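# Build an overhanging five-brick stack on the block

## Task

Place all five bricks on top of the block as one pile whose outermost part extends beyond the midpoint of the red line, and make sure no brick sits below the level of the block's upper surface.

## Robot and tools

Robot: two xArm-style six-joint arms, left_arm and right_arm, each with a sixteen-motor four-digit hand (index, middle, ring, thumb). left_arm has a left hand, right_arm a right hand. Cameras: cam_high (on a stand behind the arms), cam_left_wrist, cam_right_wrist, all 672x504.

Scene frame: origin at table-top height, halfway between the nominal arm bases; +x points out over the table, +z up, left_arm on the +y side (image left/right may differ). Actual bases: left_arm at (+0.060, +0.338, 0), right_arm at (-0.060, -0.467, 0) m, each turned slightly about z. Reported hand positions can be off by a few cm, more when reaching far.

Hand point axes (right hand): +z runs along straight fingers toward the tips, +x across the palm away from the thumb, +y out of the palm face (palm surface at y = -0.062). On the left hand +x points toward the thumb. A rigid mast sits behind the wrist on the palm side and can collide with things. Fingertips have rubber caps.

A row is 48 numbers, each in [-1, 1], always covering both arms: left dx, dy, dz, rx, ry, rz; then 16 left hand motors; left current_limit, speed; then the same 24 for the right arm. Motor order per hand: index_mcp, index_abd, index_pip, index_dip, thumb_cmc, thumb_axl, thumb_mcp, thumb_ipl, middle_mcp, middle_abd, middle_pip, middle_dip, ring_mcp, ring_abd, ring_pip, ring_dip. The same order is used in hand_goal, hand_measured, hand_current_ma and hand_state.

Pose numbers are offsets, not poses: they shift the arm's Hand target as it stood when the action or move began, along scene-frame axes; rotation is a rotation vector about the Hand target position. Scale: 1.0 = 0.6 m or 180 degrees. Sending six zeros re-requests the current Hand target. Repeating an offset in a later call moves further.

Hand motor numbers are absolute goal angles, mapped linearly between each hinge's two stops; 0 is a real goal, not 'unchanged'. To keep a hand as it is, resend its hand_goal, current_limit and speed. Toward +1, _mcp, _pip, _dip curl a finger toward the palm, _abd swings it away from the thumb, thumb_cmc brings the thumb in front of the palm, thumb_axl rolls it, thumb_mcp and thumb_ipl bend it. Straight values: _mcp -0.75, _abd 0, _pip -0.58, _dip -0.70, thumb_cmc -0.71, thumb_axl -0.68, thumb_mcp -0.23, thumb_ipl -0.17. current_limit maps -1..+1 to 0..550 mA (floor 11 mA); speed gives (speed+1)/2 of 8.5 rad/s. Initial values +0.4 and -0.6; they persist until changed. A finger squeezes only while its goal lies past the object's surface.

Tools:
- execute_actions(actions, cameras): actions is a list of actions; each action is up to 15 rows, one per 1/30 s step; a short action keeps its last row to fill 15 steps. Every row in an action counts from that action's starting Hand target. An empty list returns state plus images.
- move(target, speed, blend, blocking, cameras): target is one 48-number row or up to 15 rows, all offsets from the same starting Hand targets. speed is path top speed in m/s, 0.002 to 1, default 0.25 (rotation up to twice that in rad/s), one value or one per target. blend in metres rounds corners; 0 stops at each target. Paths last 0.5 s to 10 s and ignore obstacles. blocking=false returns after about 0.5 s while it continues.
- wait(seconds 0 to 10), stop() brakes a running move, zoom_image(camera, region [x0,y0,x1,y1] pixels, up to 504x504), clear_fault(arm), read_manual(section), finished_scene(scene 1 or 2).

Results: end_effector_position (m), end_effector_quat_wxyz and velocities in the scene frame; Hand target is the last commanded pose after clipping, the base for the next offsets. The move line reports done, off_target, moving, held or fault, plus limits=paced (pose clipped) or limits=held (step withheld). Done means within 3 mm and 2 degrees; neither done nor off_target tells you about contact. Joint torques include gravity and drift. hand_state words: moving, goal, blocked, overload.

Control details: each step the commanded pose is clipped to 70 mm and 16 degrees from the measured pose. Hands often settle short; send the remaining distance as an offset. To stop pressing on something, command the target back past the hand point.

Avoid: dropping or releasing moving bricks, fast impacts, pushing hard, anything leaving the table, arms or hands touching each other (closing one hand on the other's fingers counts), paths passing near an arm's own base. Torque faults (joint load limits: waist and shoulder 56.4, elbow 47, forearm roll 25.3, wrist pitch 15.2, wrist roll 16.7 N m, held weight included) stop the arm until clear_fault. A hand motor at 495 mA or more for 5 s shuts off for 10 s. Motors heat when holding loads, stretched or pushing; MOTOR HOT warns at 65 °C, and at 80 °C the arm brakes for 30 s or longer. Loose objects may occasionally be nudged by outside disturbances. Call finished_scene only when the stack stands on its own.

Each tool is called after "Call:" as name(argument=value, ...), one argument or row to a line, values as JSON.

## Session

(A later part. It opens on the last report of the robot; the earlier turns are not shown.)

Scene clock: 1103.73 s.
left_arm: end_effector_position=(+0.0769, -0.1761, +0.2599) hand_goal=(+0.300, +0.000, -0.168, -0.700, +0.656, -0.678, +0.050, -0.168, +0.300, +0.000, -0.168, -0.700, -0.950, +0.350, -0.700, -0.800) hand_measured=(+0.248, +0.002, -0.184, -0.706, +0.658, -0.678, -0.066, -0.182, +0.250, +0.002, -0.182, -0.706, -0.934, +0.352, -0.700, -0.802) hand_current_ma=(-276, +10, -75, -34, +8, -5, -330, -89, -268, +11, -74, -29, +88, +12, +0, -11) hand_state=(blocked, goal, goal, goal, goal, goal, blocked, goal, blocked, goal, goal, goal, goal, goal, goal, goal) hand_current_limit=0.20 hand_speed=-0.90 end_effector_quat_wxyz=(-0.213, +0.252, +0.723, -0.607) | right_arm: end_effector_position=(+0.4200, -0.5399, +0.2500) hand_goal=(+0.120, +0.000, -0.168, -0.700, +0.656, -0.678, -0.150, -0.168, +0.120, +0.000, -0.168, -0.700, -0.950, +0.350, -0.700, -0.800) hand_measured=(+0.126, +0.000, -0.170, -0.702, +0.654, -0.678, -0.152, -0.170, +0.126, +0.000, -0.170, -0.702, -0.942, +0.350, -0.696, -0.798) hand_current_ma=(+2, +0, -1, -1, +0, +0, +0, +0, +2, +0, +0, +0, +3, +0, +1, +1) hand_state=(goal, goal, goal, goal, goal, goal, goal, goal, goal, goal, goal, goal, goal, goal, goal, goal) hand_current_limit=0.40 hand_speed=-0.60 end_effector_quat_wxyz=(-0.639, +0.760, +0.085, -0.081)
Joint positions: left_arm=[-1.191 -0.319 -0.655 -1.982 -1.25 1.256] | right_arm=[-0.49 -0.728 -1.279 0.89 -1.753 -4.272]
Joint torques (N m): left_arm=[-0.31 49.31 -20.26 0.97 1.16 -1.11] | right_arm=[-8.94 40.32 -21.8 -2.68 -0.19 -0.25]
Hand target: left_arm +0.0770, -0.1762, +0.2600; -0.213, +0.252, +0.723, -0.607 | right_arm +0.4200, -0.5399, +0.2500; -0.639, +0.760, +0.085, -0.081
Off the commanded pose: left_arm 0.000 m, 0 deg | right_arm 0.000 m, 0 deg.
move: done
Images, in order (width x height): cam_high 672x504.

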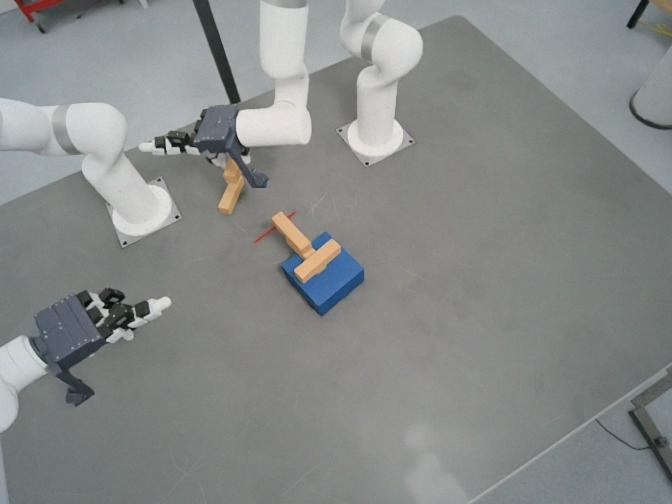

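Call:
move(
  target=[
    [0.5787,0.0818,0.0333,0,0,0.2861,0.3,0,-0.168,-0.7,0.657,-0.678,0.05,-0.168,0.3,0,-0.168,-0.7,-0.95,0.35,-0.7,-0.8,0.2,-0.9,0,0,0,0,0,0,0.12,0,-0.168,-0.7,0.657,-0.678,-0.15,-0.168,0.12,0,-0.168,-0.7,-0.95,0.35,-0.7,-0.8,0.4,-0.6],
    [0.5787,0.0818,-0.07,0,0,0.2861,0.3,0,-0.168,-0.7,0.657,-0.678,0.05,-0.168,0.3,0,-0.168,-0.7,-0.95,0.35,-0.7,-0.8,0.2,-0.9,0,0,0,0,0,0,0.12,0,-0.168,-0.7,0.657,-0.678,-0.15,-0.168,0.12,0,-0.168,-0.7,-0.95,0.35,-0.7,-0.8,0.4,-0.6],
  ],
  speed=[0.25, 0.08],
  cameras=["cam_high", "cam_left_wrist"],
)

Call:
zoom_image(
  camera="cam_high",
  region=[250, 180, 370, 300],
)

Scene clock: 1114.10 s.
left_arm: end_effector_position=(+0.4243, -0.1271, +0.2180) hand_goal=(+0.300, +0.000, -0.168, -0.700, +0.656, -0.678, +0.050, -0.168, +0.300, +0.000, -0.168, -0.700, -0.950, +0.350, -0.700, -0.800) hand_measured=(+0.248, +0.002, -0.184, -0.706, +0.658, -0.678, -0.066, -0.182, +0.250, +0.002, -0.184, -0.706, -0.934, +0.352, -0.700, -0.802) hand_current_ma=(-275, +8, -76, -34, +7, -5, -330, -89, -266, +9, -76, -30, +88, +11, +0, -11) hand_state=(blocked, goal, goal, goal, goal, goal, blocked, goal, blocked, goal, goal, goal, goal, goal, goal, goal) hand_current_limit=0.20 hand_speed=-0.90 end_effector_quat_wxyz=(+0.071, -0.087, +0.761, -0.639) | right_arm: end_effector_position=(+0.4200, -0.5399, +0.2500) hand_goal=(+0.120, +0.000, -0.168, -0.700, +0.656, -0.678, -0.150, -0.168, +0.120, +0.000, -0.168, -0.700, -0.950, +0.350, -0.700, -0.800) hand_measured=(+0.126, +0.000, -0.170, -0.702, +0.654, -0.678, -0.152, -0.170, +0.126, +0.000, -0.170, -0.702, -0.942, +0.350, -0.696, -0.798) hand_current_ma=(+2, +0, -1, -1, +0, +0, +0, +0, +2, +0, +0, +0, +3, +0, +1, +1) hand_state=(goal, goal, goal, goal, goal, goal, goal, goal, goal, goal, goal, goal, goal, goal, goal, goal) hand_current_limit=0.40 hand_speed=-0.60 end_effector_quat_wxyz=(-0.639, +0.760, +0.085, -0.081)
Joint positions: left_arm=[-0.686 -0.467 -0.73 -2.405 -1.198 1.39] | right_arm=[-0.49 -0.728 -1.279 0.89 -1.753 -4.272]
Joint torques (N m): left_arm=[7.69 22.51 -19.79 -1.2 -4.63 1.12] | right_arm=[-8.32 40.56 -21.18 -2.24 -0.16 -0.48]
Hand target: left_arm +0.4242, -0.1271, +0.2180; +0.071, -0.087, +0.761, -0.639 | right_arm +0.4200, -0.5399, +0.2500; -0.639, +0.760, +0.085, -0.081
Off the commanded pose: left_arm 0.000 m, 0 deg | right_arm 0.000 m, 0 deg.
move: done
Images, in order (width x height): cam_high 672x504, cam_left_wrist 672x504.

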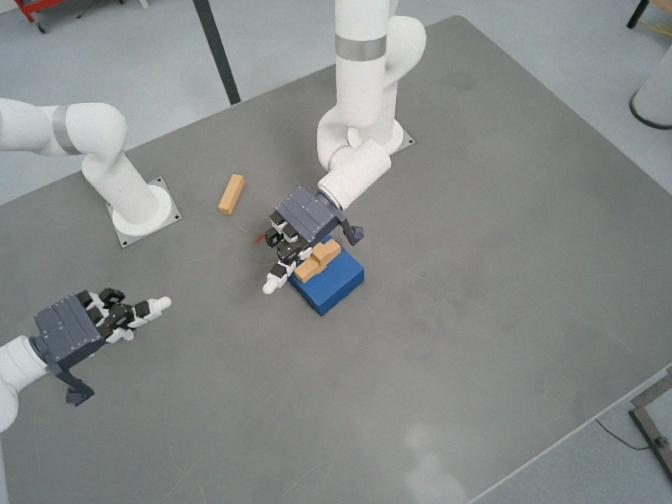

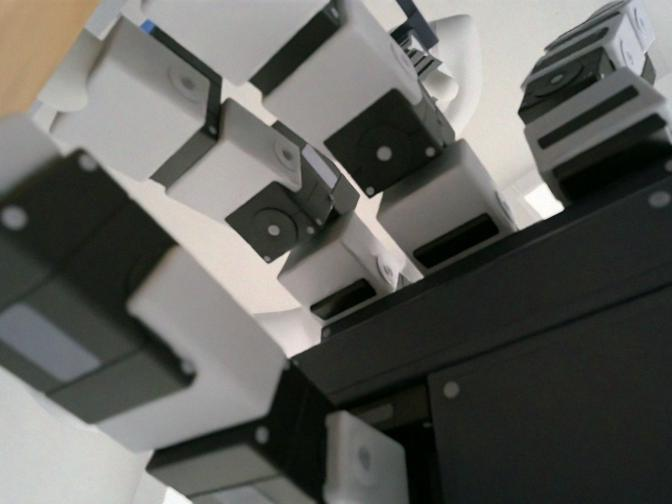

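Scaled by 4.200.

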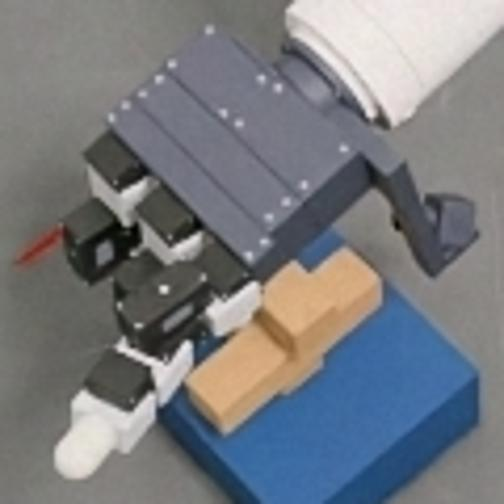

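Call:
move(
  target=[0,0,-0.0167,0,0,0,0.3,0,-0.168,-0.7,0.657,-0.678,0.05,-0.168,0.3,0,-0.168,-0.7,-0.95,0.35,-0.7,-0.8,0.2,-0.9,0,0,0,0,0,0,0.12,0,-0.168,-0.7,0.657,-0.678,-0.15,-0.168,0.12,0,-0.168,-0.7,-0.95,0.35,-0.7,-0.8,0.4,-0.6],
  speed=0.05,
  cameras=["cam_high"],
)

Scene clock: 1122.83 s.
left_arm: end_effector_position=(+0.4242, -0.1271, +0.2080) hand_goal=(+0.300, +0.000, -0.168, -0.700, +0.656, -0.678, +0.050, -0.168, +0.300, +0.000, -0.168, -0.700, -0.950, +0.350, -0.700, -0.800) hand_measured=(+0.248, +0.002, -0.184, -0.706, +0.658, -0.678, -0.066, -0.182, +0.250, +0.002, -0.184, -0.706, -0.934, +0.352, -0.700, -0.802) hand_current_ma=(-275, +8, -76, -34, +7, -5, -330, -89, -266, +9, -76, -30, +88, +11, +0, -11) hand_state=(blocked, goal, goal, goal, goal, goal, blocked, goal, blocked, goal, goal, goal, goal, goal, goal, goal) hand_current_limit=0.20 hand_speed=-0.90 end_effector_quat_wxyz=(+0.071, -0.087, +0.761, -0.639) | right_arm: end_effector_position=(+0.4200, -0.5399, +0.2500) hand_goal=(+0.120, +0.000, -0.168, -0.700, +0.656, -0.678, -0.150, -0.168, +0.120, +0.000, -0.168, -0.700, -0.950, +0.350, -0.700, -0.800) hand_measured=(+0.126, +0.000, -0.170, -0.702, +0.654, -0.678, -0.152, -0.170, +0.126, +0.000, -0.170, -0.702, -0.942, +0.350, -0.696, -0.798) hand_current_ma=(+2, +0, -1, -1, +0, +0, +0, +0, +2, +0, +0, +0, +3, +0, +1, +1) hand_state=(goal, goal, goal, goal, goal, goal, goal, goal, goal, goal, goal, goal, goal, goal, goal, goal) hand_current_limit=0.40 hand_speed=-0.60 end_effector_quat_wxyz=(-0.639, +0.760, +0.085, -0.081)
Joint positions: left_arm=[-0.686 -0.492 -0.732 -2.41 -1.214 1.406] | right_arm=[-0.49 -0.728 -1.279 0.89 -1.753 -4.272]
Joint torques (N m): left_arm=[-10 21.84 -19.33 -1.3 -4.59 1.05] | right_arm=[-8.39 40.9 -21.31 -2.01 -0.03 -0.49]
Hand target: left_arm +0.4242, -0.1271, +0.2080; +0.071, -0.087, +0.761, -0.639 | right_arm +0.4200, -0.5399, +0.2500; -0.639, +0.760, +0.085, -0.081
Off the commanded pose: left_arm 0.000 m, 0 deg | right_arm 0.000 m, 0 deg.
move: done
Images, in order (width x height): cam_high 672x504.

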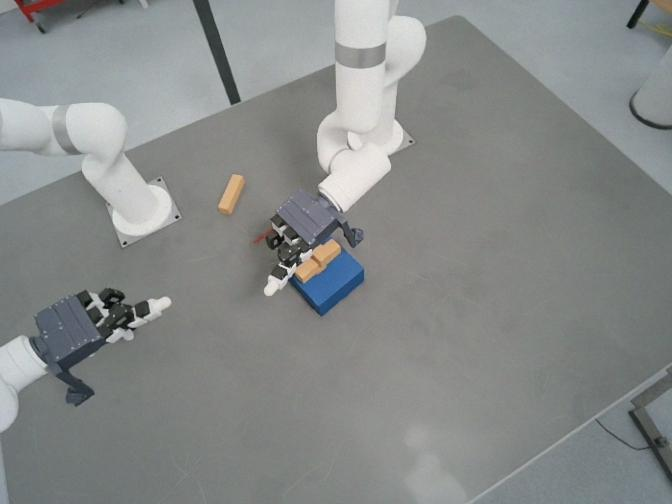

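Call:
move(
  target=[0,0,-0.0025,0,0,0,0.3,0,-0.168,-0.7,0.657,-0.678,0.05,-0.168,0.3,0,-0.168,-0.7,-0.95,0.35,-0.7,-0.8,0.2,-0.9,0,0,0,0,0,0,0.12,0,-0.168,-0.7,0.657,-0.678,-0.15,-0.168,0.12,0,-0.168,-0.7,-0.95,0.35,-0.7,-0.8,0.4,-0.6],
  speed=0.02,
)

Call:
move(
  target=[0,0,-0.0015,0,0,0,0.3,0,-0.168,-0.7,0.657,-0.678,0.05,-0.168,0.3,0,-0.168,-0.7,-0.95,0.35,-0.7,-0.8,0.2,-0.9,0,0,0,0,0,0,0.12,0,-0.168,-0.7,0.657,-0.678,-0.15,-0.168,0.12,0,-0.168,-0.7,-0.95,0.35,-0.7,-0.8,0.4,-0.6],
  speed=0.02,
)

Scene clock: 1133.60 s.
left_arm: end_effector_position=(+0.4242, -0.1271, +0.2065) hand_goal=(+0.300, +0.000, -0.168, -0.700, +0.656, -0.678, +0.050, -0.168, +0.300, +0.000, -0.168, -0.700, -0.950, +0.350, -0.700, -0.800) hand_measured=(+0.248, +0.002, -0.184, -0.706, +0.658, -0.678, -0.066, -0.182, +0.250, +0.002, -0.184, -0.706, -0.934, +0.352, -0.700, -0.802) hand_current_ma=(-275, +8, -76, -35, +7, -5, -330, -89, -266, +9, -76, -30, +88, +11, +0, -11) hand_state=(blocked, goal, goal, goal, goal, goal, blocked, goal, blocked, goal, goal, goal, goal, goal, goal, goal) hand_current_limit=0.20 hand_speed=-0.90 end_effector_quat_wxyz=(+0.071, -0.087, +0.761, -0.639) | right_arm: end_effector_position=(+0.4200, -0.5399, +0.2500) hand_goal=(+0.120, +0.000, -0.168, -0.700, +0.656, -0.678, -0.150, -0.168, +0.120, +0.000, -0.168, -0.700, -0.950, +0.350, -0.700, -0.800) hand_measured=(+0.126, +0.000, -0.170, -0.702, +0.654, -0.678, -0.152, -0.170, +0.126, +0.000, -0.170, -0.702, -0.942, +0.350, -0.696, -0.798) hand_current_ma=(+2, +0, -1, -1, +0, +0, +0, +0, +2, +0, +0, +0, +3, +0, +1, +1) hand_state=(goal, goal, goal, goal, goal, goal, goal, goal, goal, goal, goal, goal, goal, goal, goal, goal) hand_current_limit=0.40 hand_speed=-0.60 end_effector_quat_wxyz=(-0.639, +0.760, +0.085, -0.081)
Joint positions: left_arm=[-0.686 -0.496 -0.732 -2.411 -1.217 1.409] | right_arm=[-0.49 -0.728 -1.279 0.89 -1.753 -4.272]
Joint torques (N m): left_arm=[-9.03 22.12 -19.05 -1.39 -4.62 1.05] | right_arm=[-8.2 39.52 -21.59 -2.39 -0.08 -0.55]
Hand target: left_arm +0.4242, -0.1271, +0.2065; +0.071, -0.087, +0.761, -0.639 | right_arm +0.4200, -0.5399, +0.2500; -0.639, +0.760, +0.085, -0.081
Off the commanded pose: left_arm 0.000 m, 0 deg | right_arm 0.000 m, 0 deg.
move: done

Scene clock: 1134.30 s.
left_arm: end_effector_position=(+0.4242, -0.1271, +0.2056) hand_goal=(+0.300, +0.000, -0.168, -0.700, +0.656, -0.678, +0.050, -0.168, +0.300, +0.000, -0.168, -0.700, -0.950, +0.350, -0.700, -0.800) hand_measured=(+0.248, +0.002, -0.184, -0.706, +0.658, -0.678, -0.066, -0.182, +0.250, +0.002, -0.184, -0.706, -0.934, +0.352, -0.700, -0.802) hand_current_ma=(-274, +8, -76, -35, +7, -5, -330, -89, -265, +9, -76, -30, +88, +11, +0, -11) hand_state=(blocked, goal, goal, goal, goal, goal, blocked, goal, blocked, goal, goal, goal, goal, goal, goal, goal) hand_current_limit=0.20 hand_speed=-0.90 end_effector_quat_wxyz=(+0.071, -0.087, +0.761, -0.639) | right_arm: end_effector_position=(+0.4200, -0.5399, +0.2500) hand_goal=(+0.120, +0.000, -0.168, -0.700, +0.656, -0.678, -0.150, -0.168, +0.120, +0.000, -0.168, -0.700, -0.950, +0.350, -0.700, -0.800) hand_measured=(+0.126, +0.000, -0.170, -0.702, +0.654, -0.678, -0.152, -0.170, +0.126, +0.000, -0.170, -0.702, -0.942, +0.350, -0.696, -0.798) hand_current_ma=(+2, +0, -1, -1, +0, +0, +0, +0, +2, +0, +0, +0, +3, +0, +1, +1) hand_state=(goal, goal, goal, goal, goal, goal, goal, goal, goal, goal, goal, goal, goal, goal, goal, goal) hand_current_limit=0.40 hand_speed=-0.60 end_effector_quat_wxyz=(-0.639, +0.760, +0.085, -0.081)
Joint positions: left_arm=[-0.686 -0.498 -0.733 -2.412 -1.218 1.41] | right_arm=[-0.49 -0.728 -1.279 0.89 -1.753 -4.272]
Joint torques (N m): left_arm=[-9.93 18.87 -16.35 -1.24 -3.32 1.06] | right_arm=[-8.19 39.72 -21.62 -2.54 0.01 -0.54]
Hand target: left_arm +0.4242, -0.1271, +0.2056; +0.071, -0.087, +0.761, -0.639 | right_arm +0.4200, -0.5399, +0.2500; -0.639, +0.760, +0.085, -0.081
Off the commanded pose: left_arm 0.000 m, 0 deg | right_arm 0.000 m, 0 deg.
move: done

Call:
move(
  target=[
    [0,0,0.0003,0,0,0,0.255,0,-0.168,-0.7,0.657,-0.678,-0.02,-0.168,0.255,0,-0.168,-0.7,-0.95,0.35,-0.7,-0.8,0.2,-0.9,0,0,0,0,0,0,0.12,0,-0.168,-0.7,0.657,-0.678,-0.15,-0.168,0.12,0,-0.168,-0.7,-0.95,0.35,-0.7,-0.8,0.4,-0.6],
    [0,0,0.0003,0,0,0,0.24,0,-0.168,-0.7,0.657,-0.678,-0.045,-0.168,0.24,0,-0.168,-0.7,-0.95,0.35,-0.7,-0.8,0.2,-0.9,0,0,0,0,0,0,0.12,0,-0.168,-0.7,0.657,-0.678,-0.15,-0.168,0.12,0,-0.168,-0.7,-0.95,0.35,-0.7,-0.8,0.4,-0.6],
    [0,0,0.0003,0,0,0,0.22,0,-0.168,-0.7,0.657,-0.678,-0.08,-0.168,0.22,0,-0.168,-0.7,-0.95,0.35,-0.7,-0.8,0.2,-0.9,0,0,0,0,0,0,0.12,0,-0.168,-0.7,0.657,-0.678,-0.15,-0.168,0.12,0,-0.168,-0.7,-0.95,0.35,-0.7,-0.8,0.4,-0.6],
  ],
  speed=0.02,
  cameras=["cam_high"],
)

Scene clock: 1138.33 s.
left_arm: end_effector_position=(+0.4242, -0.1271, +0.2057) hand_goal=(+0.220, +0.000, -0.168, -0.700, +0.656, -0.678, -0.080, -0.168, +0.220, +0.000, -0.168, -0.700, -0.950, +0.350, -0.700, -0.800) hand_measured=(+0.226, +0.002, -0.172, -0.702, +0.658, -0.678, -0.078, -0.170, +0.226, +0.002, -0.172, -0.702, -0.934, +0.352, -0.700, -0.802) hand_current_ma=(+28, +7, -19, -15, +7, -5, +13, -15, +30, +8, -20, -14, +88, +11, +0, -11) hand_state=(goal, goal, goal, goal, goal, goal, goal, goal, goal, goal, goal, goal, goal, goal, goal, goal) hand_current_limit=0.20 hand_speed=-0.90 end_effector_quat_wxyz=(+0.071, -0.087, +0.761, -0.639) | right_arm: end_effector_position=(+0.4200, -0.5399, +0.2500) hand_goal=(+0.120, +0.000, -0.168, -0.700, +0.656, -0.678, -0.150, -0.168, +0.120, +0.000, -0.168, -0.700, -0.950, +0.350, -0.700, -0.800) hand_measured=(+0.126, +0.000, -0.170, -0.702, +0.654, -0.678, -0.152, -0.170, +0.126, +0.000, -0.170, -0.702, -0.942, +0.350, -0.696, -0.798) hand_current_ma=(+2, +0, -1, -1, +0, +0, +0, +0, +2, +0, +0, +0, +3, +0, +1, +1) hand_state=(goal, goal, goal, goal, goal, goal, goal, goal, goal, goal, goal, goal, goal, goal, goal, goal) hand_current_limit=0.40 hand_speed=-0.60 end_effector_quat_wxyz=(-0.639, +0.760, +0.085, -0.081)
Joint positions: left_arm=[-0.686 -0.497 -0.732 -2.412 -1.218 1.41] | right_arm=[-0.49 -0.728 -1.279 0.89 -1.753 -4.272]
Joint torques (N m): left_arm=[-9.35 56.07 -9.92 1.46 1.08 -1.06] | right_arm=[-7.1 40.05 -21.32 -2.21 -0.08 -0.57]
Hand target: left_arm +0.4242, -0.1271, +0.2057; +0.071, -0.087, +0.761, -0.639 | right_arm +0.4200, -0.5399, +0.2500; -0.639, +0.760, +0.085, -0.081
Off the commanded pose: left_arm 0.000 m, 0 deg | right_arm 0.000 m, 0 deg.
move: done
Images, in order (width x height): cam_high 672x504.

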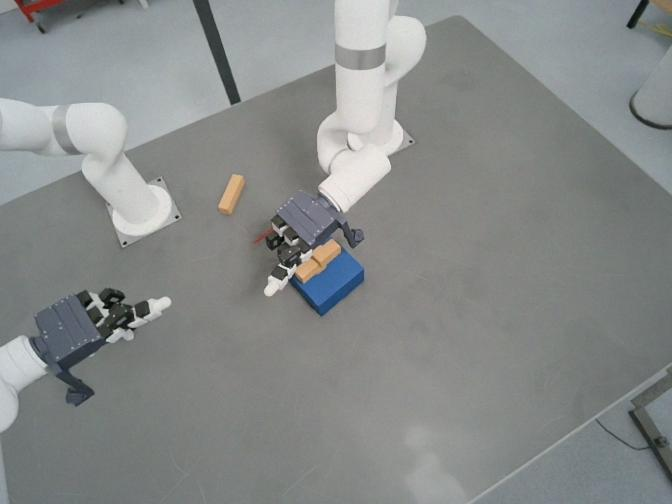

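Call:
move(
  target=[
    [0,0,0.0003,0,0,0,0.18,0,-0.168,-0.7,0.657,-0.678,-0.13,-0.168,0.18,0,-0.168,-0.7,-0.95,0.35,-0.7,-0.8,0.2,-0.9,0,0,0,0,0,0,0.12,0,-0.168,-0.7,0.657,-0.678,-0.15,-0.168,0.12,0,-0.168,-0.7,-0.95,0.35,-0.7,-0.8,0.4,-0.6],
    [0,0,0.007,0,0,0,0.14,0,-0.168,-0.7,0.657,-0.678,-0.18,-0.168,0.14,0,-0.168,-0.7,-0.95,0.35,-0.7,-0.8,0.2,-0.9,0,0,0,0,0,0,0.12,0,-0.168,-0.7,0.657,-0.678,-0.15,-0.168,0.12,0,-0.168,-0.7,-0.95,0.35,-0.7,-0.8,0.4,-0.6],
    [0,0,0.04,0,0,0,0.14,0,-0.168,-0.7,0.657,-0.678,-0.18,-0.168,0.14,0,-0.168,-0.7,-0.95,0.35,-0.7,-0.8,0.2,-0.9,0,0,0,0,0,0,0.12,0,-0.168,-0.7,0.657,-0.678,-0.15,-0.168,0.12,0,-0.168,-0.7,-0.95,0.35,-0.7,-0.8,0.4,-0.6],
    [0,0,0.165,0,0,0,0.14,0,-0.168,-0.7,0.657,-0.678,-0.18,-0.168,0.14,0,-0.168,-0.7,-0.95,0.35,-0.7,-0.8,0.2,-0.9,0,0,0,0,0,0,0.12,0,-0.168,-0.7,0.657,-0.678,-0.15,-0.168,0.12,0,-0.168,-0.7,-0.95,0.35,-0.7,-0.8,0.4,-0.6],
  ],
  speed=[0.02,0.02,0.04,0.15],
  cameras=["cam_high"],
)

Scene clock: 1144.27 s.
left_arm: end_effector_position=(+0.4241, -0.1272, +0.3047) hand_goal=(+0.140, +0.000, -0.168, -0.700, +0.656, -0.678, -0.180, -0.168, +0.140, +0.000, -0.168, -0.700, -0.950, +0.350, -0.700, -0.800) hand_measured=(+0.146, +0.002, -0.172, -0.702, +0.658, -0.678, -0.176, -0.170, +0.148, +0.002, -0.172, -0.702, -0.934, +0.352, -0.700, -0.802) hand_current_ma=(+36, +7, -16, -14, +7, -5, +21, -14, +38, +8, -17, -13, +88, +11, +0, -11) hand_state=(goal, goal, goal, goal, goal, goal, goal, goal, goal, goal, goal, goal, goal, goal, goal, goal) hand_current_limit=0.20 hand_speed=-0.90 end_effector_quat_wxyz=(+0.071, -0.087, +0.761, -0.639) | right_arm: end_effector_position=(+0.4200, -0.5399, +0.2500) hand_goal=(+0.120, +0.000, -0.168, -0.700, +0.656, -0.678, -0.150, -0.168, +0.120, +0.000, -0.168, -0.700, -0.950, +0.350, -0.700, -0.800) hand_measured=(+0.126, +0.000, -0.170, -0.702, +0.654, -0.678, -0.152, -0.170, +0.126, +0.000, -0.170, -0.702, -0.942, +0.350, -0.696, -0.798) hand_current_ma=(+2, +0, -1, -1, +0, +0, +0, +0, +2, +0, +0, +0, +3, +0, +1, +1) hand_state=(goal, goal, goal, goal, goal, goal, goal, goal, goal, goal, goal, goal, goal, goal, goal, goal) hand_current_limit=0.40 hand_speed=-0.60 end_effector_quat_wxyz=(-0.639, +0.760, +0.085, -0.081)
Joint positions: left_arm=[-0.686 -0.274 -0.741 -2.336 -1.051 1.233] | right_arm=[-0.49 -0.728 -1.279 0.89 -1.753 -4.272]
Joint torques (N m): left_arm=[10.66 51.71 -21.53 1.09 1.26 -1.14] | right_arm=[-7.42 40.63 -21.22 -2.19 -0.04 -0.53]
Hand target: left_arm +0.4242, -0.1271, +0.3047; +0.071, -0.087, +0.761, -0.639 | right_arm +0.4200, -0.5399, +0.2500; -0.639, +0.760, +0.085, -0.081
Off the commanded pose: left_arm 0.000 m, 0 deg | right_arm 0.000 m, 0 deg.
move: done
Images, in order (width x height): cam_high 672x504.

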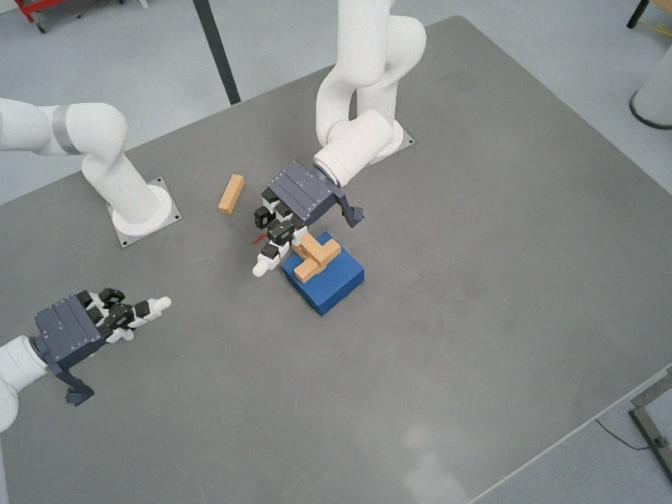

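Call:
move(
  target=[
    [-0.0087,0.5787,-0.058,0,0,0,-0.94,0.5,-0.94,-0.94,-0.714,-0.678,-0.226,-0.168,-0.94,0.57,-0.94,-0.94,-0.94,0.8,-0.94,-0.94,0.4,-0.4,0,0,0,0,0,0,0.12,0,-0.168,-0.7,0.657,-0.678,-0.15,-0.168,0.12,0,-0.168,-0.7,-0.95,0.35,-0.7,-0.8,0.4,-0.6],
    [-0.082,0.762,-0.2195,0.1413,0.2358,0.1216,-0.94,0.5,-0.94,-0.94,-0.714,-0.678,-0.226,-0.168,-0.94,0.57,-0.94,-0.94,-0.94,0.8,-0.94,-0.94,0.4,-0.4,0,0,0,0,0,0,0.12,0,-0.168,-0.7,0.657,-0.678,-0.15,-0.168,0.12,0,-0.168,-0.7,-0.95,0.35,-0.7,-0.8,0.4,-0.6],
  ],
  speed=0.25,
  cameras=["cam_high", "cam_left_wrist"],
)

Scene clock: 1150.37 s.
left_arm: end_effector_position=(+0.3750, +0.3301, +0.1730) hand_goal=(-0.940, +0.500, -0.940, -0.940, -0.714, -0.678, -0.226, -0.168, -0.940, +0.570, -0.940, -0.940, -0.940, +0.800, -0.940, -0.940) hand_measured=(-0.922, +0.498, -0.934, -0.936, -0.702, -0.678, -0.224, -0.170, -0.918, +0.566, -0.934, -0.938, -0.932, +0.798, -0.934, -0.936) hand_current_ma=(+93, -11, +30, +15, +63, -5, +18, -9, +112, -14, +32, +14, +46, -11, +34, +16) hand_state=(goal, goal, goal, goal, goal, goal, goal, goal, blocked, goal, goal, goal, goal, goal, goal, goal) hand_current_limit=0.40 hand_speed=-0.40 end_effector_quat_wxyz=(-0.072, -0.430, +0.824, -0.362) | right_arm: end_effector_position=(+0.4200, -0.5399, +0.2500) hand_goal=(+0.120, +0.000, -0.168, -0.700, +0.656, -0.678, -0.150, -0.168, +0.120, +0.000, -0.168, -0.700, -0.950, +0.350, -0.700, -0.800) hand_measured=(+0.126, +0.000, -0.170, -0.702, +0.654, -0.678, -0.152, -0.170, +0.126, +0.000, -0.170, -0.702, -0.942, +0.350, -0.696, -0.798) hand_current_ma=(+2, +0, -1, -1, +0, +0, +0, +0, +2, +0, +0, +0, +3, +0, +1, +1) hand_state=(goal, goal, goal, goal, goal, goal, goal, goal, goal, goal, goal, goal, goal, goal, goal, goal) hand_current_limit=0.40 hand_speed=-0.60 end_effector_quat_wxyz=(-0.639, +0.760, +0.085, -0.081)
Joint positions: left_arm=[0.302 -0.288 -0.563 -1.251 -0.807 0.509] | right_arm=[-0.49 -0.728 -1.279 0.89 -1.753 -4.272]
Joint torques (N m): left_arm=[12.32 13.48 -17.6 1.16 1.79 -1.17] | right_arm=[-6.97 40.47 -20.9 -2.5 -0.05 -0.68]
Hand target: left_arm +0.3750, +0.3301, +0.1730; -0.072, -0.430, +0.824, -0.362 | right_arm +0.4200, -0.5399, +0.2500; -0.639, +0.760, +0.085, -0.081
Off the commanded pose: left_arm 0.000 m, 0 deg | right_arm 0.000 m, 0 deg.
move: done
Images, in order (width x height): cam_high 672x504, cam_left_wrist 672x504.

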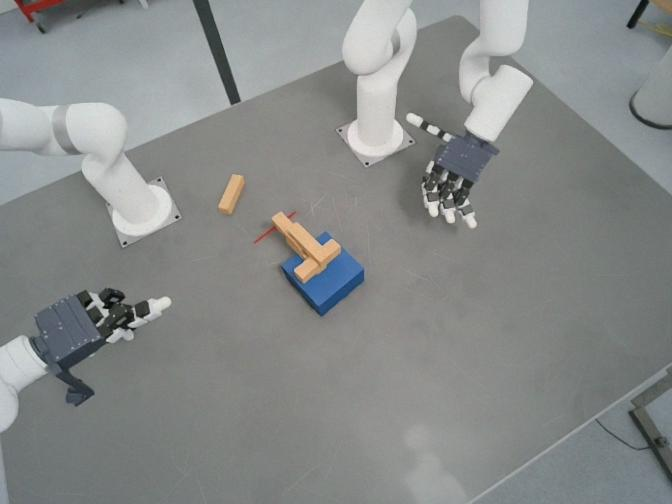

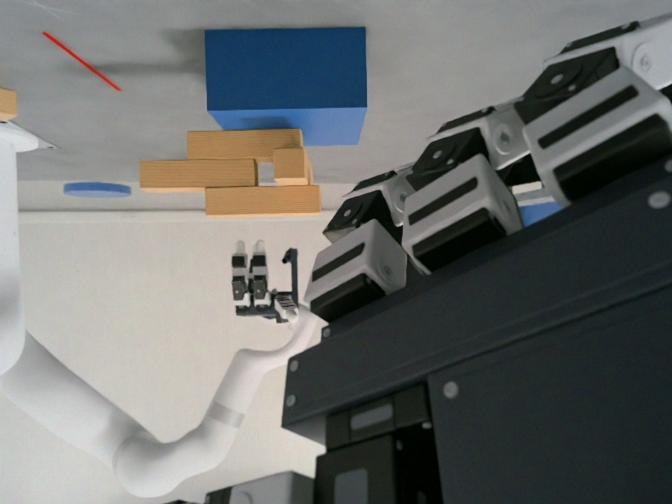

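Call:
zoom_image(
  camera="cam_left_wrist",
  region=[120, 110, 340, 270],
)

Call:
zoom_image(
  camera="cam_high",
  region=[240, 190, 380, 330],
)

Scaled by 2.291.

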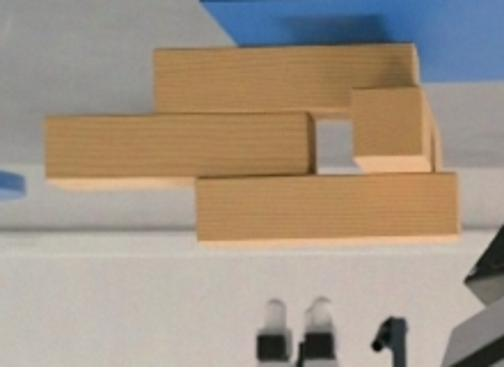

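Scaled by 3.600.

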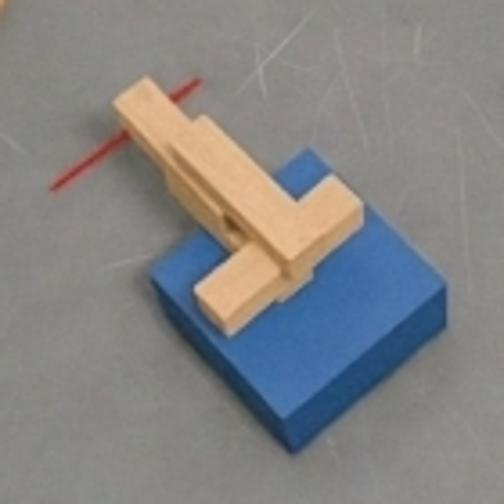

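Call:
zoom_image(
  camera="cam_high",
  region=[190, 150, 290, 250],
)

Scaled by 5.040.

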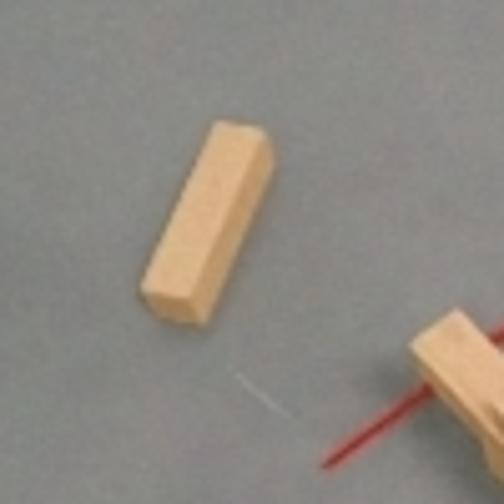

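Call:
move(
  target=[0.0733,-0.1835,0.1617,-0.1413,-0.2358,-0.1216,0.12,0,-0.168,-0.7,0.657,-0.678,-0.2,-0.168,0.12,0,-0.168,-0.7,-0.95,0,0.6,0.5,0.4,-0.4,0,0,0,0,0,0,0.12,0,-0.168,-0.7,0.657,-0.678,-0.15,-0.168,0.12,0,-0.168,-0.7,-0.95,0.35,-0.7,-0.8,0.4,-0.6],
  speed=0.25,
)

Scene clock: 1170.33 s.
left_arm: end_effector_position=(+0.4190, +0.2200, +0.2701) hand_goal=(+0.120, +0.000, -0.168, -0.700, +0.656, -0.678, -0.200, -0.168, +0.120, +0.000, -0.168, -0.700, -0.950, +0.000, +0.600, +0.500) hand_measured=(+0.120, +0.002, -0.172, -0.702, +0.656, -0.678, -0.198, -0.170, +0.120, +0.004, -0.172, -0.702, -0.934, +0.004, +0.598, +0.496) hand_current_ma=(+1, +13, -15, -13, +2, -5, +7, -8, +1, +13, -17, -12, +82, +14, -12, -17) hand_state=(goal, goal, goal, goal, goal, goal, goal, goal, goal, goal, goal, goal, goal, goal, goal, goal) hand_current_limit=0.40 hand_speed=-0.40 end_effector_quat_wxyz=(+0.071, -0.087, +0.761, -0.639) | right_arm: end_effector_position=(+0.4200, -0.5399, +0.2500) hand_goal=(+0.120, +0.000, -0.168, -0.700, +0.656, -0.678, -0.150, -0.168, +0.120, +0.000, -0.168, -0.700, -0.950, +0.350, -0.700, -0.800) hand_measured=(+0.126, +0.000, -0.170, -0.702, +0.654, -0.678, -0.152, -0.170, +0.126, +0.000, -0.170, -0.702, -0.942, +0.350, -0.696, -0.798) hand_current_ma=(+2, +0, -1, -1, +0, +0, +0, +0, +2, +0, +0, +0, +3, +0, +1, +1) hand_state=(goal, goal, goal, goal, goal, goal, goal, goal, goal, goal, goal, goal, goal, goal, goal, goal) hand_current_limit=0.40 hand_speed=-0.60 end_effector_quat_wxyz=(-0.639, +0.760, +0.085, -0.081)
Joint positions: left_arm=[0.215 -0.177 -0.501 -1.497 -1.412 1.24] | right_arm=[-0.49 -0.728 -1.279 0.89 -1.753 -4.272]
Joint torques (N m): left_arm=[-11.88 8.18 -19.02 -1.3 -4.36 1.01] | right_arm=[-7.02 40.16 -20.98 -2.08 -0.13 -0.66]
Hand target: left_arm +0.4190, +0.2200, +0.2701; +0.071, -0.087, +0.761, -0.639 | right_arm +0.4200, -0.5399, +0.2500; -0.639, +0.760, +0.085, -0.081
Off the commanded pose: left_arm 0.000 m, 0 deg | right_arm 0.000 m, 0 deg.
move: done

Call:
move(
  target=[-0.3983,-0.3333,0.05,0,0,-0.1833,0.12,0,-0.168,-0.7,0.657,-0.678,-0.2,-0.168,0.12,0,-0.168,-0.7,-0.95,0,0.6,0.5,0.4,-0.4,0,0,0,0,0,0,0.12,0,-0.168,-0.7,0.657,-0.678,-0.15,-0.168,0.12,0,-0.168,-0.7,-0.95,0.35,-0.7,-0.8,0.4,-0.6],
  speed=0.25,
)

Call:
move(
  target=[-0.28,-0.4075,-0.1667,0,0,-0.1222,0.12,0,-0.168,-0.7,0.657,-0.678,-0.2,-0.168,0.12,0,-0.168,-0.7,-0.95,0,0.6,0.5,0.4,-0.4,0,0,0,0,0,0,0.12,0,-0.168,-0.7,0.657,-0.678,-0.15,-0.168,0.12,0,-0.168,-0.7,-0.95,0.35,-0.7,-0.8,0.4,-0.6],
  speed=0.15,
  cameras=["all"],
)

Scene clock: 1175.07 s.
left_arm: end_effector_position=(+0.1800, +0.0201, +0.3001) hand_goal=(+0.120, +0.000, -0.168, -0.700, +0.656, -0.678, -0.200, -0.168, +0.120, +0.000, -0.168, -0.700, -0.950, +0.000, +0.600, +0.500) hand_measured=(+0.120, +0.002, -0.170, -0.702, +0.656, -0.678, -0.198, -0.170, +0.120, +0.002, -0.172, -0.702, -0.934, +0.002, +0.598, +0.496) hand_current_ma=(+4, +11, -14, -13, +2, -5, +7, -8, +5, +11, -15, -12, +82, +13, -11, -17) hand_state=(goal, goal, goal, goal, goal, goal, goal, goal, goal, goal, goal, goal, goal, goal, goal, goal) hand_current_limit=0.40 hand_speed=-0.40 end_effector_quat_wxyz=(-0.113, +0.133, +0.754, -0.633) | right_arm: end_effector_position=(+0.4200, -0.5399, +0.2500) hand_goal=(+0.120, +0.000, -0.168, -0.700, +0.656, -0.678, -0.150, -0.168, +0.120, +0.000, -0.168, -0.700, -0.950, +0.350, -0.700, -0.800) hand_measured=(+0.126, +0.000, -0.170, -0.702, +0.654, -0.678, -0.152, -0.170, +0.126, +0.000, -0.170, -0.702, -0.942, +0.350, -0.696, -0.798) hand_current_ma=(+2, +0, -1, -1, +0, +0, +0, +0, +2, +0, +0, +0, +3, +0, +1, +1) hand_state=(goal, goal, goal, goal, goal, goal, goal, goal, goal, goal, goal, goal, goal, goal, goal, goal) hand_current_limit=0.40 hand_speed=-0.60 end_effector_quat_wxyz=(-0.639, +0.760, +0.085, -0.081)
Joint positions: left_arm=[-0.603 0.154 -0.267 -1.704 -1.321 1.145] | right_arm=[-0.49 -0.728 -1.279 0.89 -1.753 -4.272]
Joint torques (N m): left_arm=[-12.65 -4.13 -20.58 -1.67 1.38 0.96] | right_arm=[-8 40.12 -21.55 -2.42 -0.15 -0.59]
Hand target: left_arm +0.1800, +0.0200, +0.3001; -0.113, +0.133, +0.754, -0.633 | right_arm +0.4200, -0.5399, +0.2500; -0.639, +0.760, +0.085, -0.081
Off the commanded pose: left_arm 0.000 m, 0 deg | right_arm 0.000 m, 0 deg.
move: done

Scene clock: 1177.60 s.
left_arm: end_effector_position=(+0.0120, -0.2245, +0.2000) hand_goal=(+0.120, +0.000, -0.168, -0.700, +0.656, -0.678, -0.200, -0.168, +0.120, +0.000, -0.168, -0.700, -0.950, +0.000, +0.600, +0.500) hand_measured=(+0.120, +0.002, -0.170, -0.702, +0.656, -0.678, -0.198, -0.170, +0.122, +0.002, -0.170, -0.702, -0.934, +0.002, +0.598, +0.496) hand_current_ma=(+5, +11, -13, -13, +2, -5, +7, -8, +6, +11, -14, -12, +82, +13, -11, -17) hand_state=(goal, goal, goal, goal, goal, goal, goal, goal, goal, goal, goal, goal, goal, goal, goal, goal) hand_current_limit=0.40 hand_speed=-0.40 end_effector_quat_wxyz=(-0.232, +0.274, +0.715, -0.600) | right_arm: end_effector_position=(+0.4200, -0.5399, +0.2500) hand_goal=(+0.120, +0.000, -0.168, -0.700, +0.656, -0.678, -0.150, -0.168, +0.120, +0.000, -0.168, -0.700, -0.950, +0.350, -0.700, -0.800) hand_measured=(+0.126, +0.000, -0.170, -0.702, +0.654, -0.678, -0.152, -0.170, +0.126, +0.000, -0.170, -0.702, -0.942, +0.350, -0.696, -0.798) hand_current_ma=(+2, +0, -1, -1, +0, +0, +0, +0, +2, +0, +0, +0, +3, +0, +1, +1) hand_state=(goal, goal, goal, goal, goal, goal, goal, goal, goal, goal, goal, goal, goal, goal, goal, goal) hand_current_limit=0.40 hand_speed=-0.60 end_effector_quat_wxyz=(-0.639, +0.760, +0.085, -0.081)
Joint positions: left_arm=[-1.361 -0.526 -0.761 -2.12 -1.269 1.366] | right_arm=[-0.49 -0.728 -1.279 0.89 -1.753 -4.272]
Joint torques (N m): left_arm=[-12.19 24.01 -17.61 -1.16 1.23 -1.25] | right_arm=[-6.29 39.73 -21.1 -2.34 -0.02 -0.63]
Hand target: left_arm +0.0120, -0.2245, +0.2000; -0.232, +0.274, +0.715, -0.600 | right_arm +0.4200, -0.5399, +0.2500; -0.639, +0.760, +0.085, -0.081
Off the commanded pose: left_arm 0.000 m, 0 deg | right_arm 0.000 m, 0 deg.
move: done

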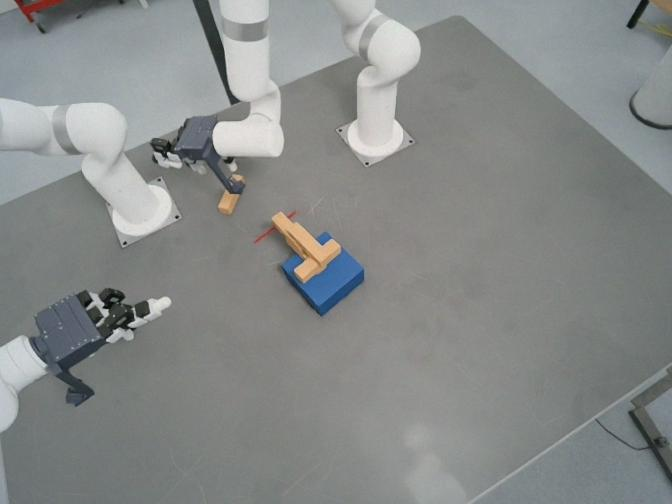

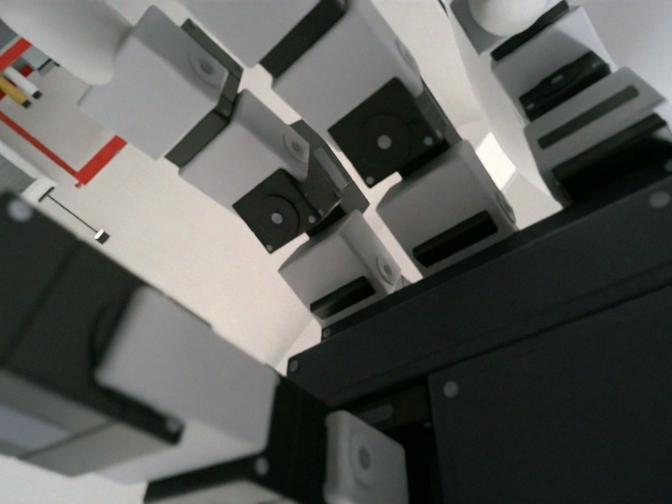

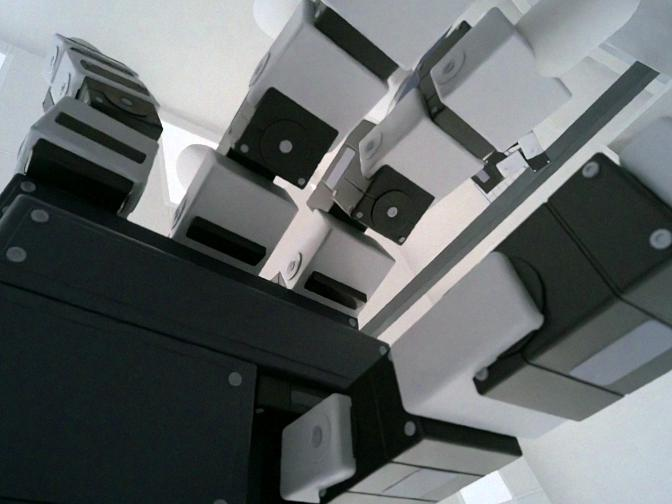

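Call:
zoom_image(
  camera="cam_high",
  region=[140, 110, 290, 220],
)

Scaled by 3.360.

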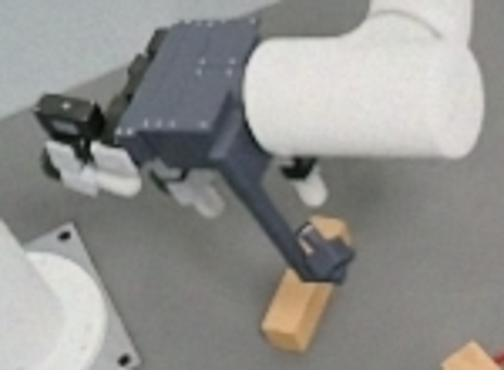

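Call:
move(
  target=[0,0,-0.1333,0,0,0,0.12,0,-0.168,-0.7,0.657,-0.678,-0.2,-0.168,0.12,0,-0.168,-0.7,-0.95,0,0.6,0.5,0.4,-0.4,0,0,0,0,0,0,0.12,0,-0.168,-0.7,0.657,-0.678,-0.15,-0.168,0.12,0,-0.168,-0.7,-0.95,0.35,-0.7,-0.8,0.4,-0.6],
  speed=0.12,
  cameras=["cam_high"],
)

Call:
zoom_image(
  camera="cam_high",
  region=[140, 110, 290, 220],
)

Scene clock: 1186.83 s.
left_arm: end_effector_position=(+0.0120, -0.2245, +0.1201) hand_goal=(+0.120, +0.000, -0.168, -0.700, +0.656, -0.678, -0.200, -0.168, +0.120, +0.000, -0.168, -0.700, -0.950, +0.000, +0.600, +0.500) hand_measured=(+0.120, +0.002, -0.170, -0.702, +0.656, -0.678, -0.198, -0.170, +0.122, +0.002, -0.170, -0.702, -0.934, +0.002, +0.598, +0.496) hand_current_ma=(+5, +11, -13, -13, +2, -5, +7, -8, +6, +11, -14, -12, +82, +13, -11, -17) hand_state=(goal, goal, goal, goal, goal, goal, goal, goal, goal, goal, goal, goal, goal, goal, goal, goal) hand_current_limit=0.40 hand_speed=-0.40 end_effector_quat_wxyz=(-0.232, +0.274, +0.715, -0.600) | right_arm: end_effector_position=(+0.4200, -0.5399, +0.2500) hand_goal=(+0.120, +0.000, -0.168, -0.700, +0.656, -0.678, -0.150, -0.168, +0.120, +0.000, -0.168, -0.700, -0.950, +0.350, -0.700, -0.800) hand_measured=(+0.126, +0.000, -0.170, -0.702, +0.654, -0.678, -0.152, -0.170, +0.126, +0.000, -0.170, -0.702, -0.942, +0.350, -0.696, -0.798) hand_current_ma=(+2, +0, -1, -1, +0, +0, +0, +0, +2, +0, +0, +0, +3, +0, +1, +1) hand_state=(goal, goal, goal, goal, goal, goal, goal, goal, goal, goal, goal, goal, goal, goal, goal, goal) hand_current_limit=0.40 hand_speed=-0.60 end_effector_quat_wxyz=(-0.639, +0.760, +0.085, -0.081)
Joint positions: left_arm=[-1.361 -0.727 -0.803 -2.156 -1.355 1.505] | right_arm=[-0.49 -0.728 -1.279 0.89 -1.753 -4.272]
Joint torques (N m): left_arm=[7.96 28.29 -16.06 -1.32 -4.57 1.12] | right_arm=[-6.67 40.76 -20.6 -2.18 -0.03 -0.56]
Hand target: left_arm +0.0120, -0.2245, +0.1201; -0.232, +0.274, +0.715, -0.600 | right_arm +0.4200, -0.5399, +0.2500; -0.639, +0.760, +0.085, -0.081
Off the commanded pose: left_arm 0.000 m, 0 deg | right_arm 0.000 m, 0 deg.
move: done
Images, in order (width x height): cam_high 672x504.

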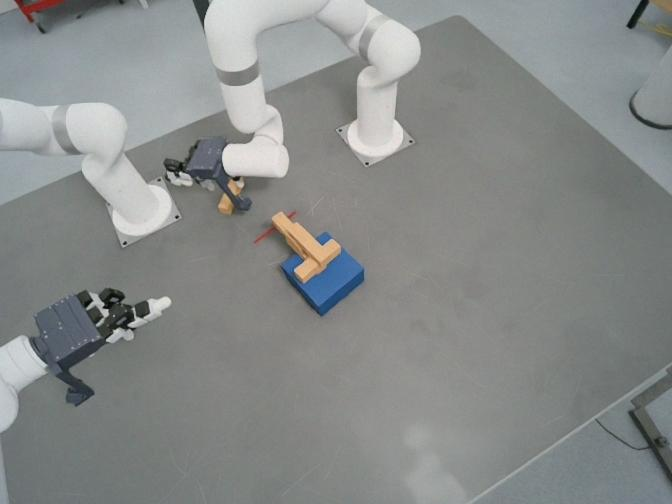

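Scaled by 3.360.

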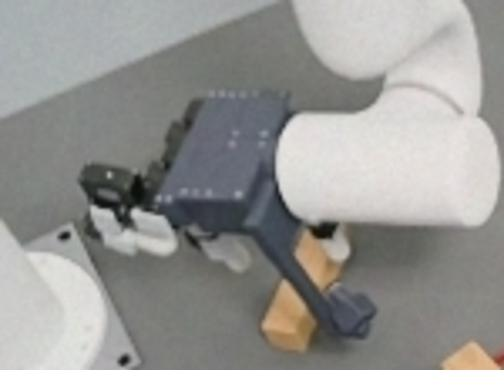

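Call:
move(
  target=[
    [0,0,-0.0667,0,0,0,0.12,0,-0.168,-0.7,0.657,-0.678,-0.2,-0.168,0.12,0,-0.168,-0.7,-0.95,0,0.6,0.5,0.4,-0.4,0,0,0,0,0,0,0.12,0,-0.168,-0.7,0.657,-0.678,-0.15,-0.168,0.12,0,-0.168,-0.7,-0.95,0.35,-0.7,-0.8,0.4,-0.6],
    [0,0,-0.1,0,0,0,0.12,0,-0.168,-0.7,0.657,-0.678,-0.2,-0.168,0.12,0,-0.168,-0.7,-0.95,0,0.6,0.5,0.4,-0.4,0,0,0,0,0,0,0.12,0,-0.168,-0.7,0.657,-0.678,-0.15,-0.168,0.12,0,-0.168,-0.7,-0.95,0.35,-0.7,-0.8,0.4,-0.6],
  ],
  speed=[0.08,0.04],
  cameras=["cam_high"],
)

Call:
zoom_image(
  camera="cam_high",
  region=[140, 130, 290, 240],
)

Scene clock: 1191.60 s.
left_arm: end_effector_position=(+0.0120, -0.2245, +0.0601) hand_goal=(+0.120, +0.000, -0.168, -0.700, +0.656, -0.678, -0.200, -0.168, +0.120, +0.000, -0.168, -0.700, -0.950, +0.000, +0.600, +0.500) hand_measured=(+0.120, +0.002, -0.170, -0.702, +0.656, -0.678, -0.198, -0.170, +0.122, +0.002, -0.170, -0.702, -0.934, +0.002, +0.598, +0.496) hand_current_ma=(+5, +11, -13, -13, +2, -5, +7, -8, +6, +11, -14, -12, +82, +13, -11, -17) hand_state=(goal, goal, goal, goal, goal, goal, goal, goal, goal, goal, goal, goal, goal, goal, goal, goal) hand_current_limit=0.40 hand_speed=-0.40 end_effector_quat_wxyz=(-0.232, +0.274, +0.715, -0.600) | right_arm: end_effector_position=(+0.4200, -0.5399, +0.2500) hand_goal=(+0.120, +0.000, -0.168, -0.700, +0.656, -0.678, -0.150, -0.168, +0.120, +0.000, -0.168, -0.700, -0.950, +0.350, -0.700, -0.800) hand_measured=(+0.126, +0.000, -0.170, -0.702, +0.654, -0.678, -0.152, -0.170, +0.126, +0.000, -0.170, -0.702, -0.942, +0.350, -0.696, -0.798) hand_current_ma=(+2, +0, -1, -1, +0, +0, +0, +0, +2, +0, +0, +0, +3, +0, +1, +1) hand_state=(goal, goal, goal, goal, goal, goal, goal, goal, goal, goal, goal, goal, goal, goal, goal, goal) hand_current_limit=0.40 hand_speed=-0.60 end_effector_quat_wxyz=(-0.639, +0.760, +0.085, -0.081)
Joint positions: left_arm=[-1.361 -0.884 -0.859 -2.171 -1.411 1.589] | right_arm=[-0.49 -0.728 -1.279 0.89 -1.753 -4.272]
Joint torques (N m): left_arm=[3.75 27.62 -14.2 -1.34 -4.62 1.14] | right_arm=[-5.85 40.35 -20.34 -2.39 -0.17 -0.53]
Hand target: left_arm +0.0120, -0.2245, +0.0601; -0.232, +0.274, +0.715, -0.600 | right_arm +0.4200, -0.5399, +0.2500; -0.639, +0.760, +0.085, -0.081
Off the commanded pose: left_arm 0.000 m, 0 deg | right_arm 0.000 m, 0 deg.
move: done
Images, in order (width x height): cam_high 672x504.

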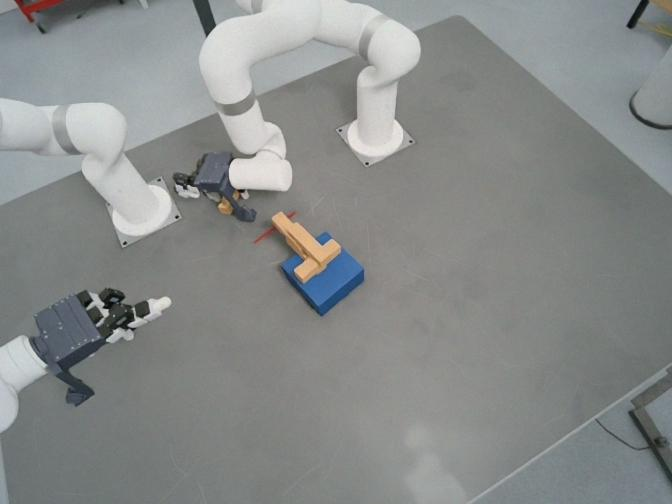

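Scaled by 3.360.

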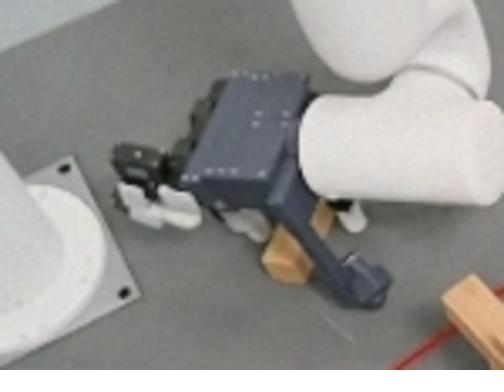

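Call:
move(
  target=[
    [0,0,0,0,0,0,0.2,0,-0.168,-0.7,0.657,-0.678,-0.08,-0.168,0.2,0,-0.168,-0.7,-0.95,0,0.6,0.5,0.2,-0.85,0,0,0,0,0,0,0.12,0,-0.168,-0.7,0.657,-0.678,-0.15,-0.168,0.12,0,-0.168,-0.7,-0.95,0.35,-0.7,-0.8,0.4,-0.6],
    [0,0,0,0,0,0,0.3,0,-0.168,-0.7,0.657,-0.678,0.05,-0.168,0.3,0,-0.168,-0.7,-0.95,0,0.6,0.5,0.2,-0.9,0,0,0,0,0,0,0.12,0,-0.168,-0.7,0.657,-0.678,-0.15,-0.168,0.12,0,-0.168,-0.7,-0.95,0.35,-0.7,-0.8,0.4,-0.6],
  ],
  speed=0.05,
)

Scene clock: 1194.70 s.
left_arm: end_effector_position=(+0.0120, -0.2245, +0.0601) hand_goal=(+0.300, +0.000, -0.168, -0.700, +0.656, -0.678, +0.050, -0.168, +0.300, +0.000, -0.168, -0.700, -0.950, +0.000, +0.600, +0.500) hand_measured=(+0.244, +0.002, -0.182, -0.706, +0.656, -0.678, -0.060, -0.178, +0.242, +0.002, -0.184, -0.706, -0.934, +0.002, +0.598, +0.496) hand_current_ma=(-294, +11, -74, -32, +2, -5, -330, -68, -308, +11, -78, -29, +82, +13, -11, -17) hand_state=(blocked, goal, goal, goal, goal, goal, blocked, goal, blocked, goal, goal, goal, goal, goal, goal, goal) hand_current_limit=0.20 hand_speed=-0.90 end_effector_quat_wxyz=(-0.232, +0.274, +0.715, -0.600) | right_arm: end_effector_position=(+0.4200, -0.5399, +0.2500) hand_goal=(+0.120, +0.000, -0.168, -0.700, +0.656, -0.678, -0.150, -0.168, +0.120, +0.000, -0.168, -0.700, -0.950, +0.350, -0.700, -0.800) hand_measured=(+0.126, +0.000, -0.170, -0.702, +0.654, -0.678, -0.152, -0.170, +0.126, +0.000, -0.170, -0.702, -0.942, +0.350, -0.696, -0.798) hand_current_ma=(+2, +0, -1, -1, +0, +0, +0, +0, +2, +0, +0, +0, +3, +0, +1, +1) hand_state=(goal, goal, goal, goal, goal, goal, goal, goal, goal, goal, goal, goal, goal, goal, goal, goal) hand_current_limit=0.40 hand_speed=-0.60 end_effector_quat_wxyz=(-0.639, +0.760, +0.085, -0.081)
Joint positions: left_arm=[-1.361 -0.884 -0.859 -2.171 -1.411 1.589] | right_arm=[-0.49 -0.728 -1.279 0.89 -1.753 -4.272]
Joint torques (N m): left_arm=[-11.83 29.94 -13.41 -0.92 -3.95 0.86] | right_arm=[-5.38 41.09 -20.69 -2.43 -0.18 -0.62]
Hand target: left_arm +0.0120, -0.2245, +0.0601; -0.232, +0.274, +0.715, -0.600 | right_arm +0.4200, -0.5399, +0.2500; -0.639, +0.760, +0.085, -0.081
Off the commanded pose: left_arm 0.000 m, 0 deg | right_arm 0.000 m, 0 deg.
move: done

Call:
move(
  target=[
    [0,0,0.1,0,0,0,0.3,0,-0.168,-0.7,0.657,-0.678,0.05,-0.168,0.3,0,-0.168,-0.7,-0.95,0,0.6,0.5,0.2,-0.9,0,0,0,0,0,0,0.12,0,-0.168,-0.7,0.657,-0.678,-0.15,-0.168,0.12,0,-0.168,-0.7,-0.95,0.35,-0.7,-0.8,0.4,-0.6],
    [0,0,0.4167,0,0,0,0.3,0,-0.168,-0.7,0.657,-0.678,0.05,-0.168,0.3,0,-0.168,-0.7,-0.95,0,0.6,0.5,0.2,-0.9,0,0,0,0,0,0,0.12,0,-0.168,-0.7,0.657,-0.678,-0.15,-0.168,0.12,0,-0.168,-0.7,-0.95,0.35,-0.7,-0.8,0.4,-0.6],
    [0.4647,0.1102,0.4167,0,0,0.3056,0.3,0,-0.168,-0.7,0.657,-0.678,0.05,-0.168,0.3,0,-0.168,-0.7,-0.95,0,0.6,0.5,0.2,-0.9,0,0,0,0,0,0,0.12,0,-0.168,-0.7,0.657,-0.678,-0.15,-0.168,0.12,0,-0.168,-0.7,-0.95,0.35,-0.7,-0.8,0.4,-0.6],
  ],
  speed=[0.08,0.15,0.15],
  cameras=["cam_high"],
)

Call:
zoom_image(
  camera="cam_high",
  region=[200, 150, 360, 290],
)

Scene clock: 1211.67 s.
left_arm: end_effector_position=(+0.2908, -0.1583, +0.3101) hand_goal=(+0.300, +0.000, -0.168, -0.700, +0.656, -0.678, +0.050, -0.168, +0.300, +0.000, -0.168, -0.700, -0.950, +0.000, +0.600, +0.500) hand_measured=(+0.246, +0.002, -0.184, -0.708, +0.656, -0.678, -0.060, -0.182, +0.246, +0.002, -0.184, -0.706, -0.934, +0.002, +0.598, +0.496) hand_current_ma=(-282, +11, -80, -37, -2, -5, -330, -95, -290, +11, -83, -33, +82, +13, -11, -16) hand_state=(blocked, goal, goal, goal, goal, goal, blocked, goal, blocked, goal, goal, goal, goal, goal, goal, goal) hand_current_limit=0.20 hand_speed=-0.90 end_effector_quat_wxyz=(+0.071, -0.087, +0.761, -0.639) | right_arm: end_effector_position=(+0.4200, -0.5399, +0.2500) hand_goal=(+0.120, +0.000, -0.168, -0.700, +0.656, -0.678, -0.150, -0.168, +0.120, +0.000, -0.168, -0.700, -0.950, +0.350, -0.700, -0.800) hand_measured=(+0.126, +0.000, -0.170, -0.702, +0.654, -0.678, -0.152, -0.170, +0.126, +0.000, -0.170, -0.702, -0.942, +0.350, -0.696, -0.798) hand_current_ma=(+2, +0, -1, -1, +0, +0, +0, +0, +2, +0, +0, +0, +3, +0, +1, +1) hand_state=(goal, goal, goal, goal, goal, goal, goal, goal, goal, goal, goal, goal, goal, goal, goal, goal) hand_current_limit=0.40 hand_speed=-0.60 end_effector_quat_wxyz=(-0.639, +0.760, +0.085, -0.081)
Joint positions: left_arm=[-0.985 -0.108 -0.553 -2.678 -0.99 1.372] | right_arm=[-0.49 -0.728 -1.279 0.89 -1.753 -4.272]
Joint torques (N m): left_arm=[14.1 10.79 -22.7 -1.43 1.04 1.07] | right_arm=[-6.14 41.18 -20.91 -2.43 -0.14 -0.63]
Hand target: left_arm +0.2908, -0.1583, +0.3101; +0.071, -0.087, +0.761, -0.639 | right_arm +0.4200, -0.5399, +0.2500; -0.639, +0.760, +0.085, -0.081
Off the commanded pose: left_arm 0.000 m, 0 deg | right_arm 0.000 m, 0 deg.
move: done
Images, in order (width x height): cam_high 672x504.

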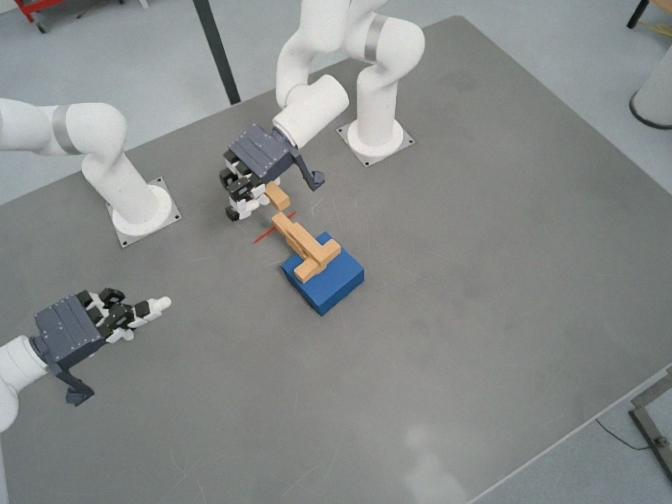

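Scaled by 3.150.

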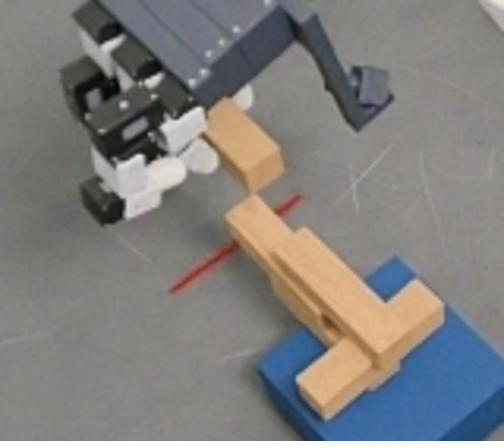

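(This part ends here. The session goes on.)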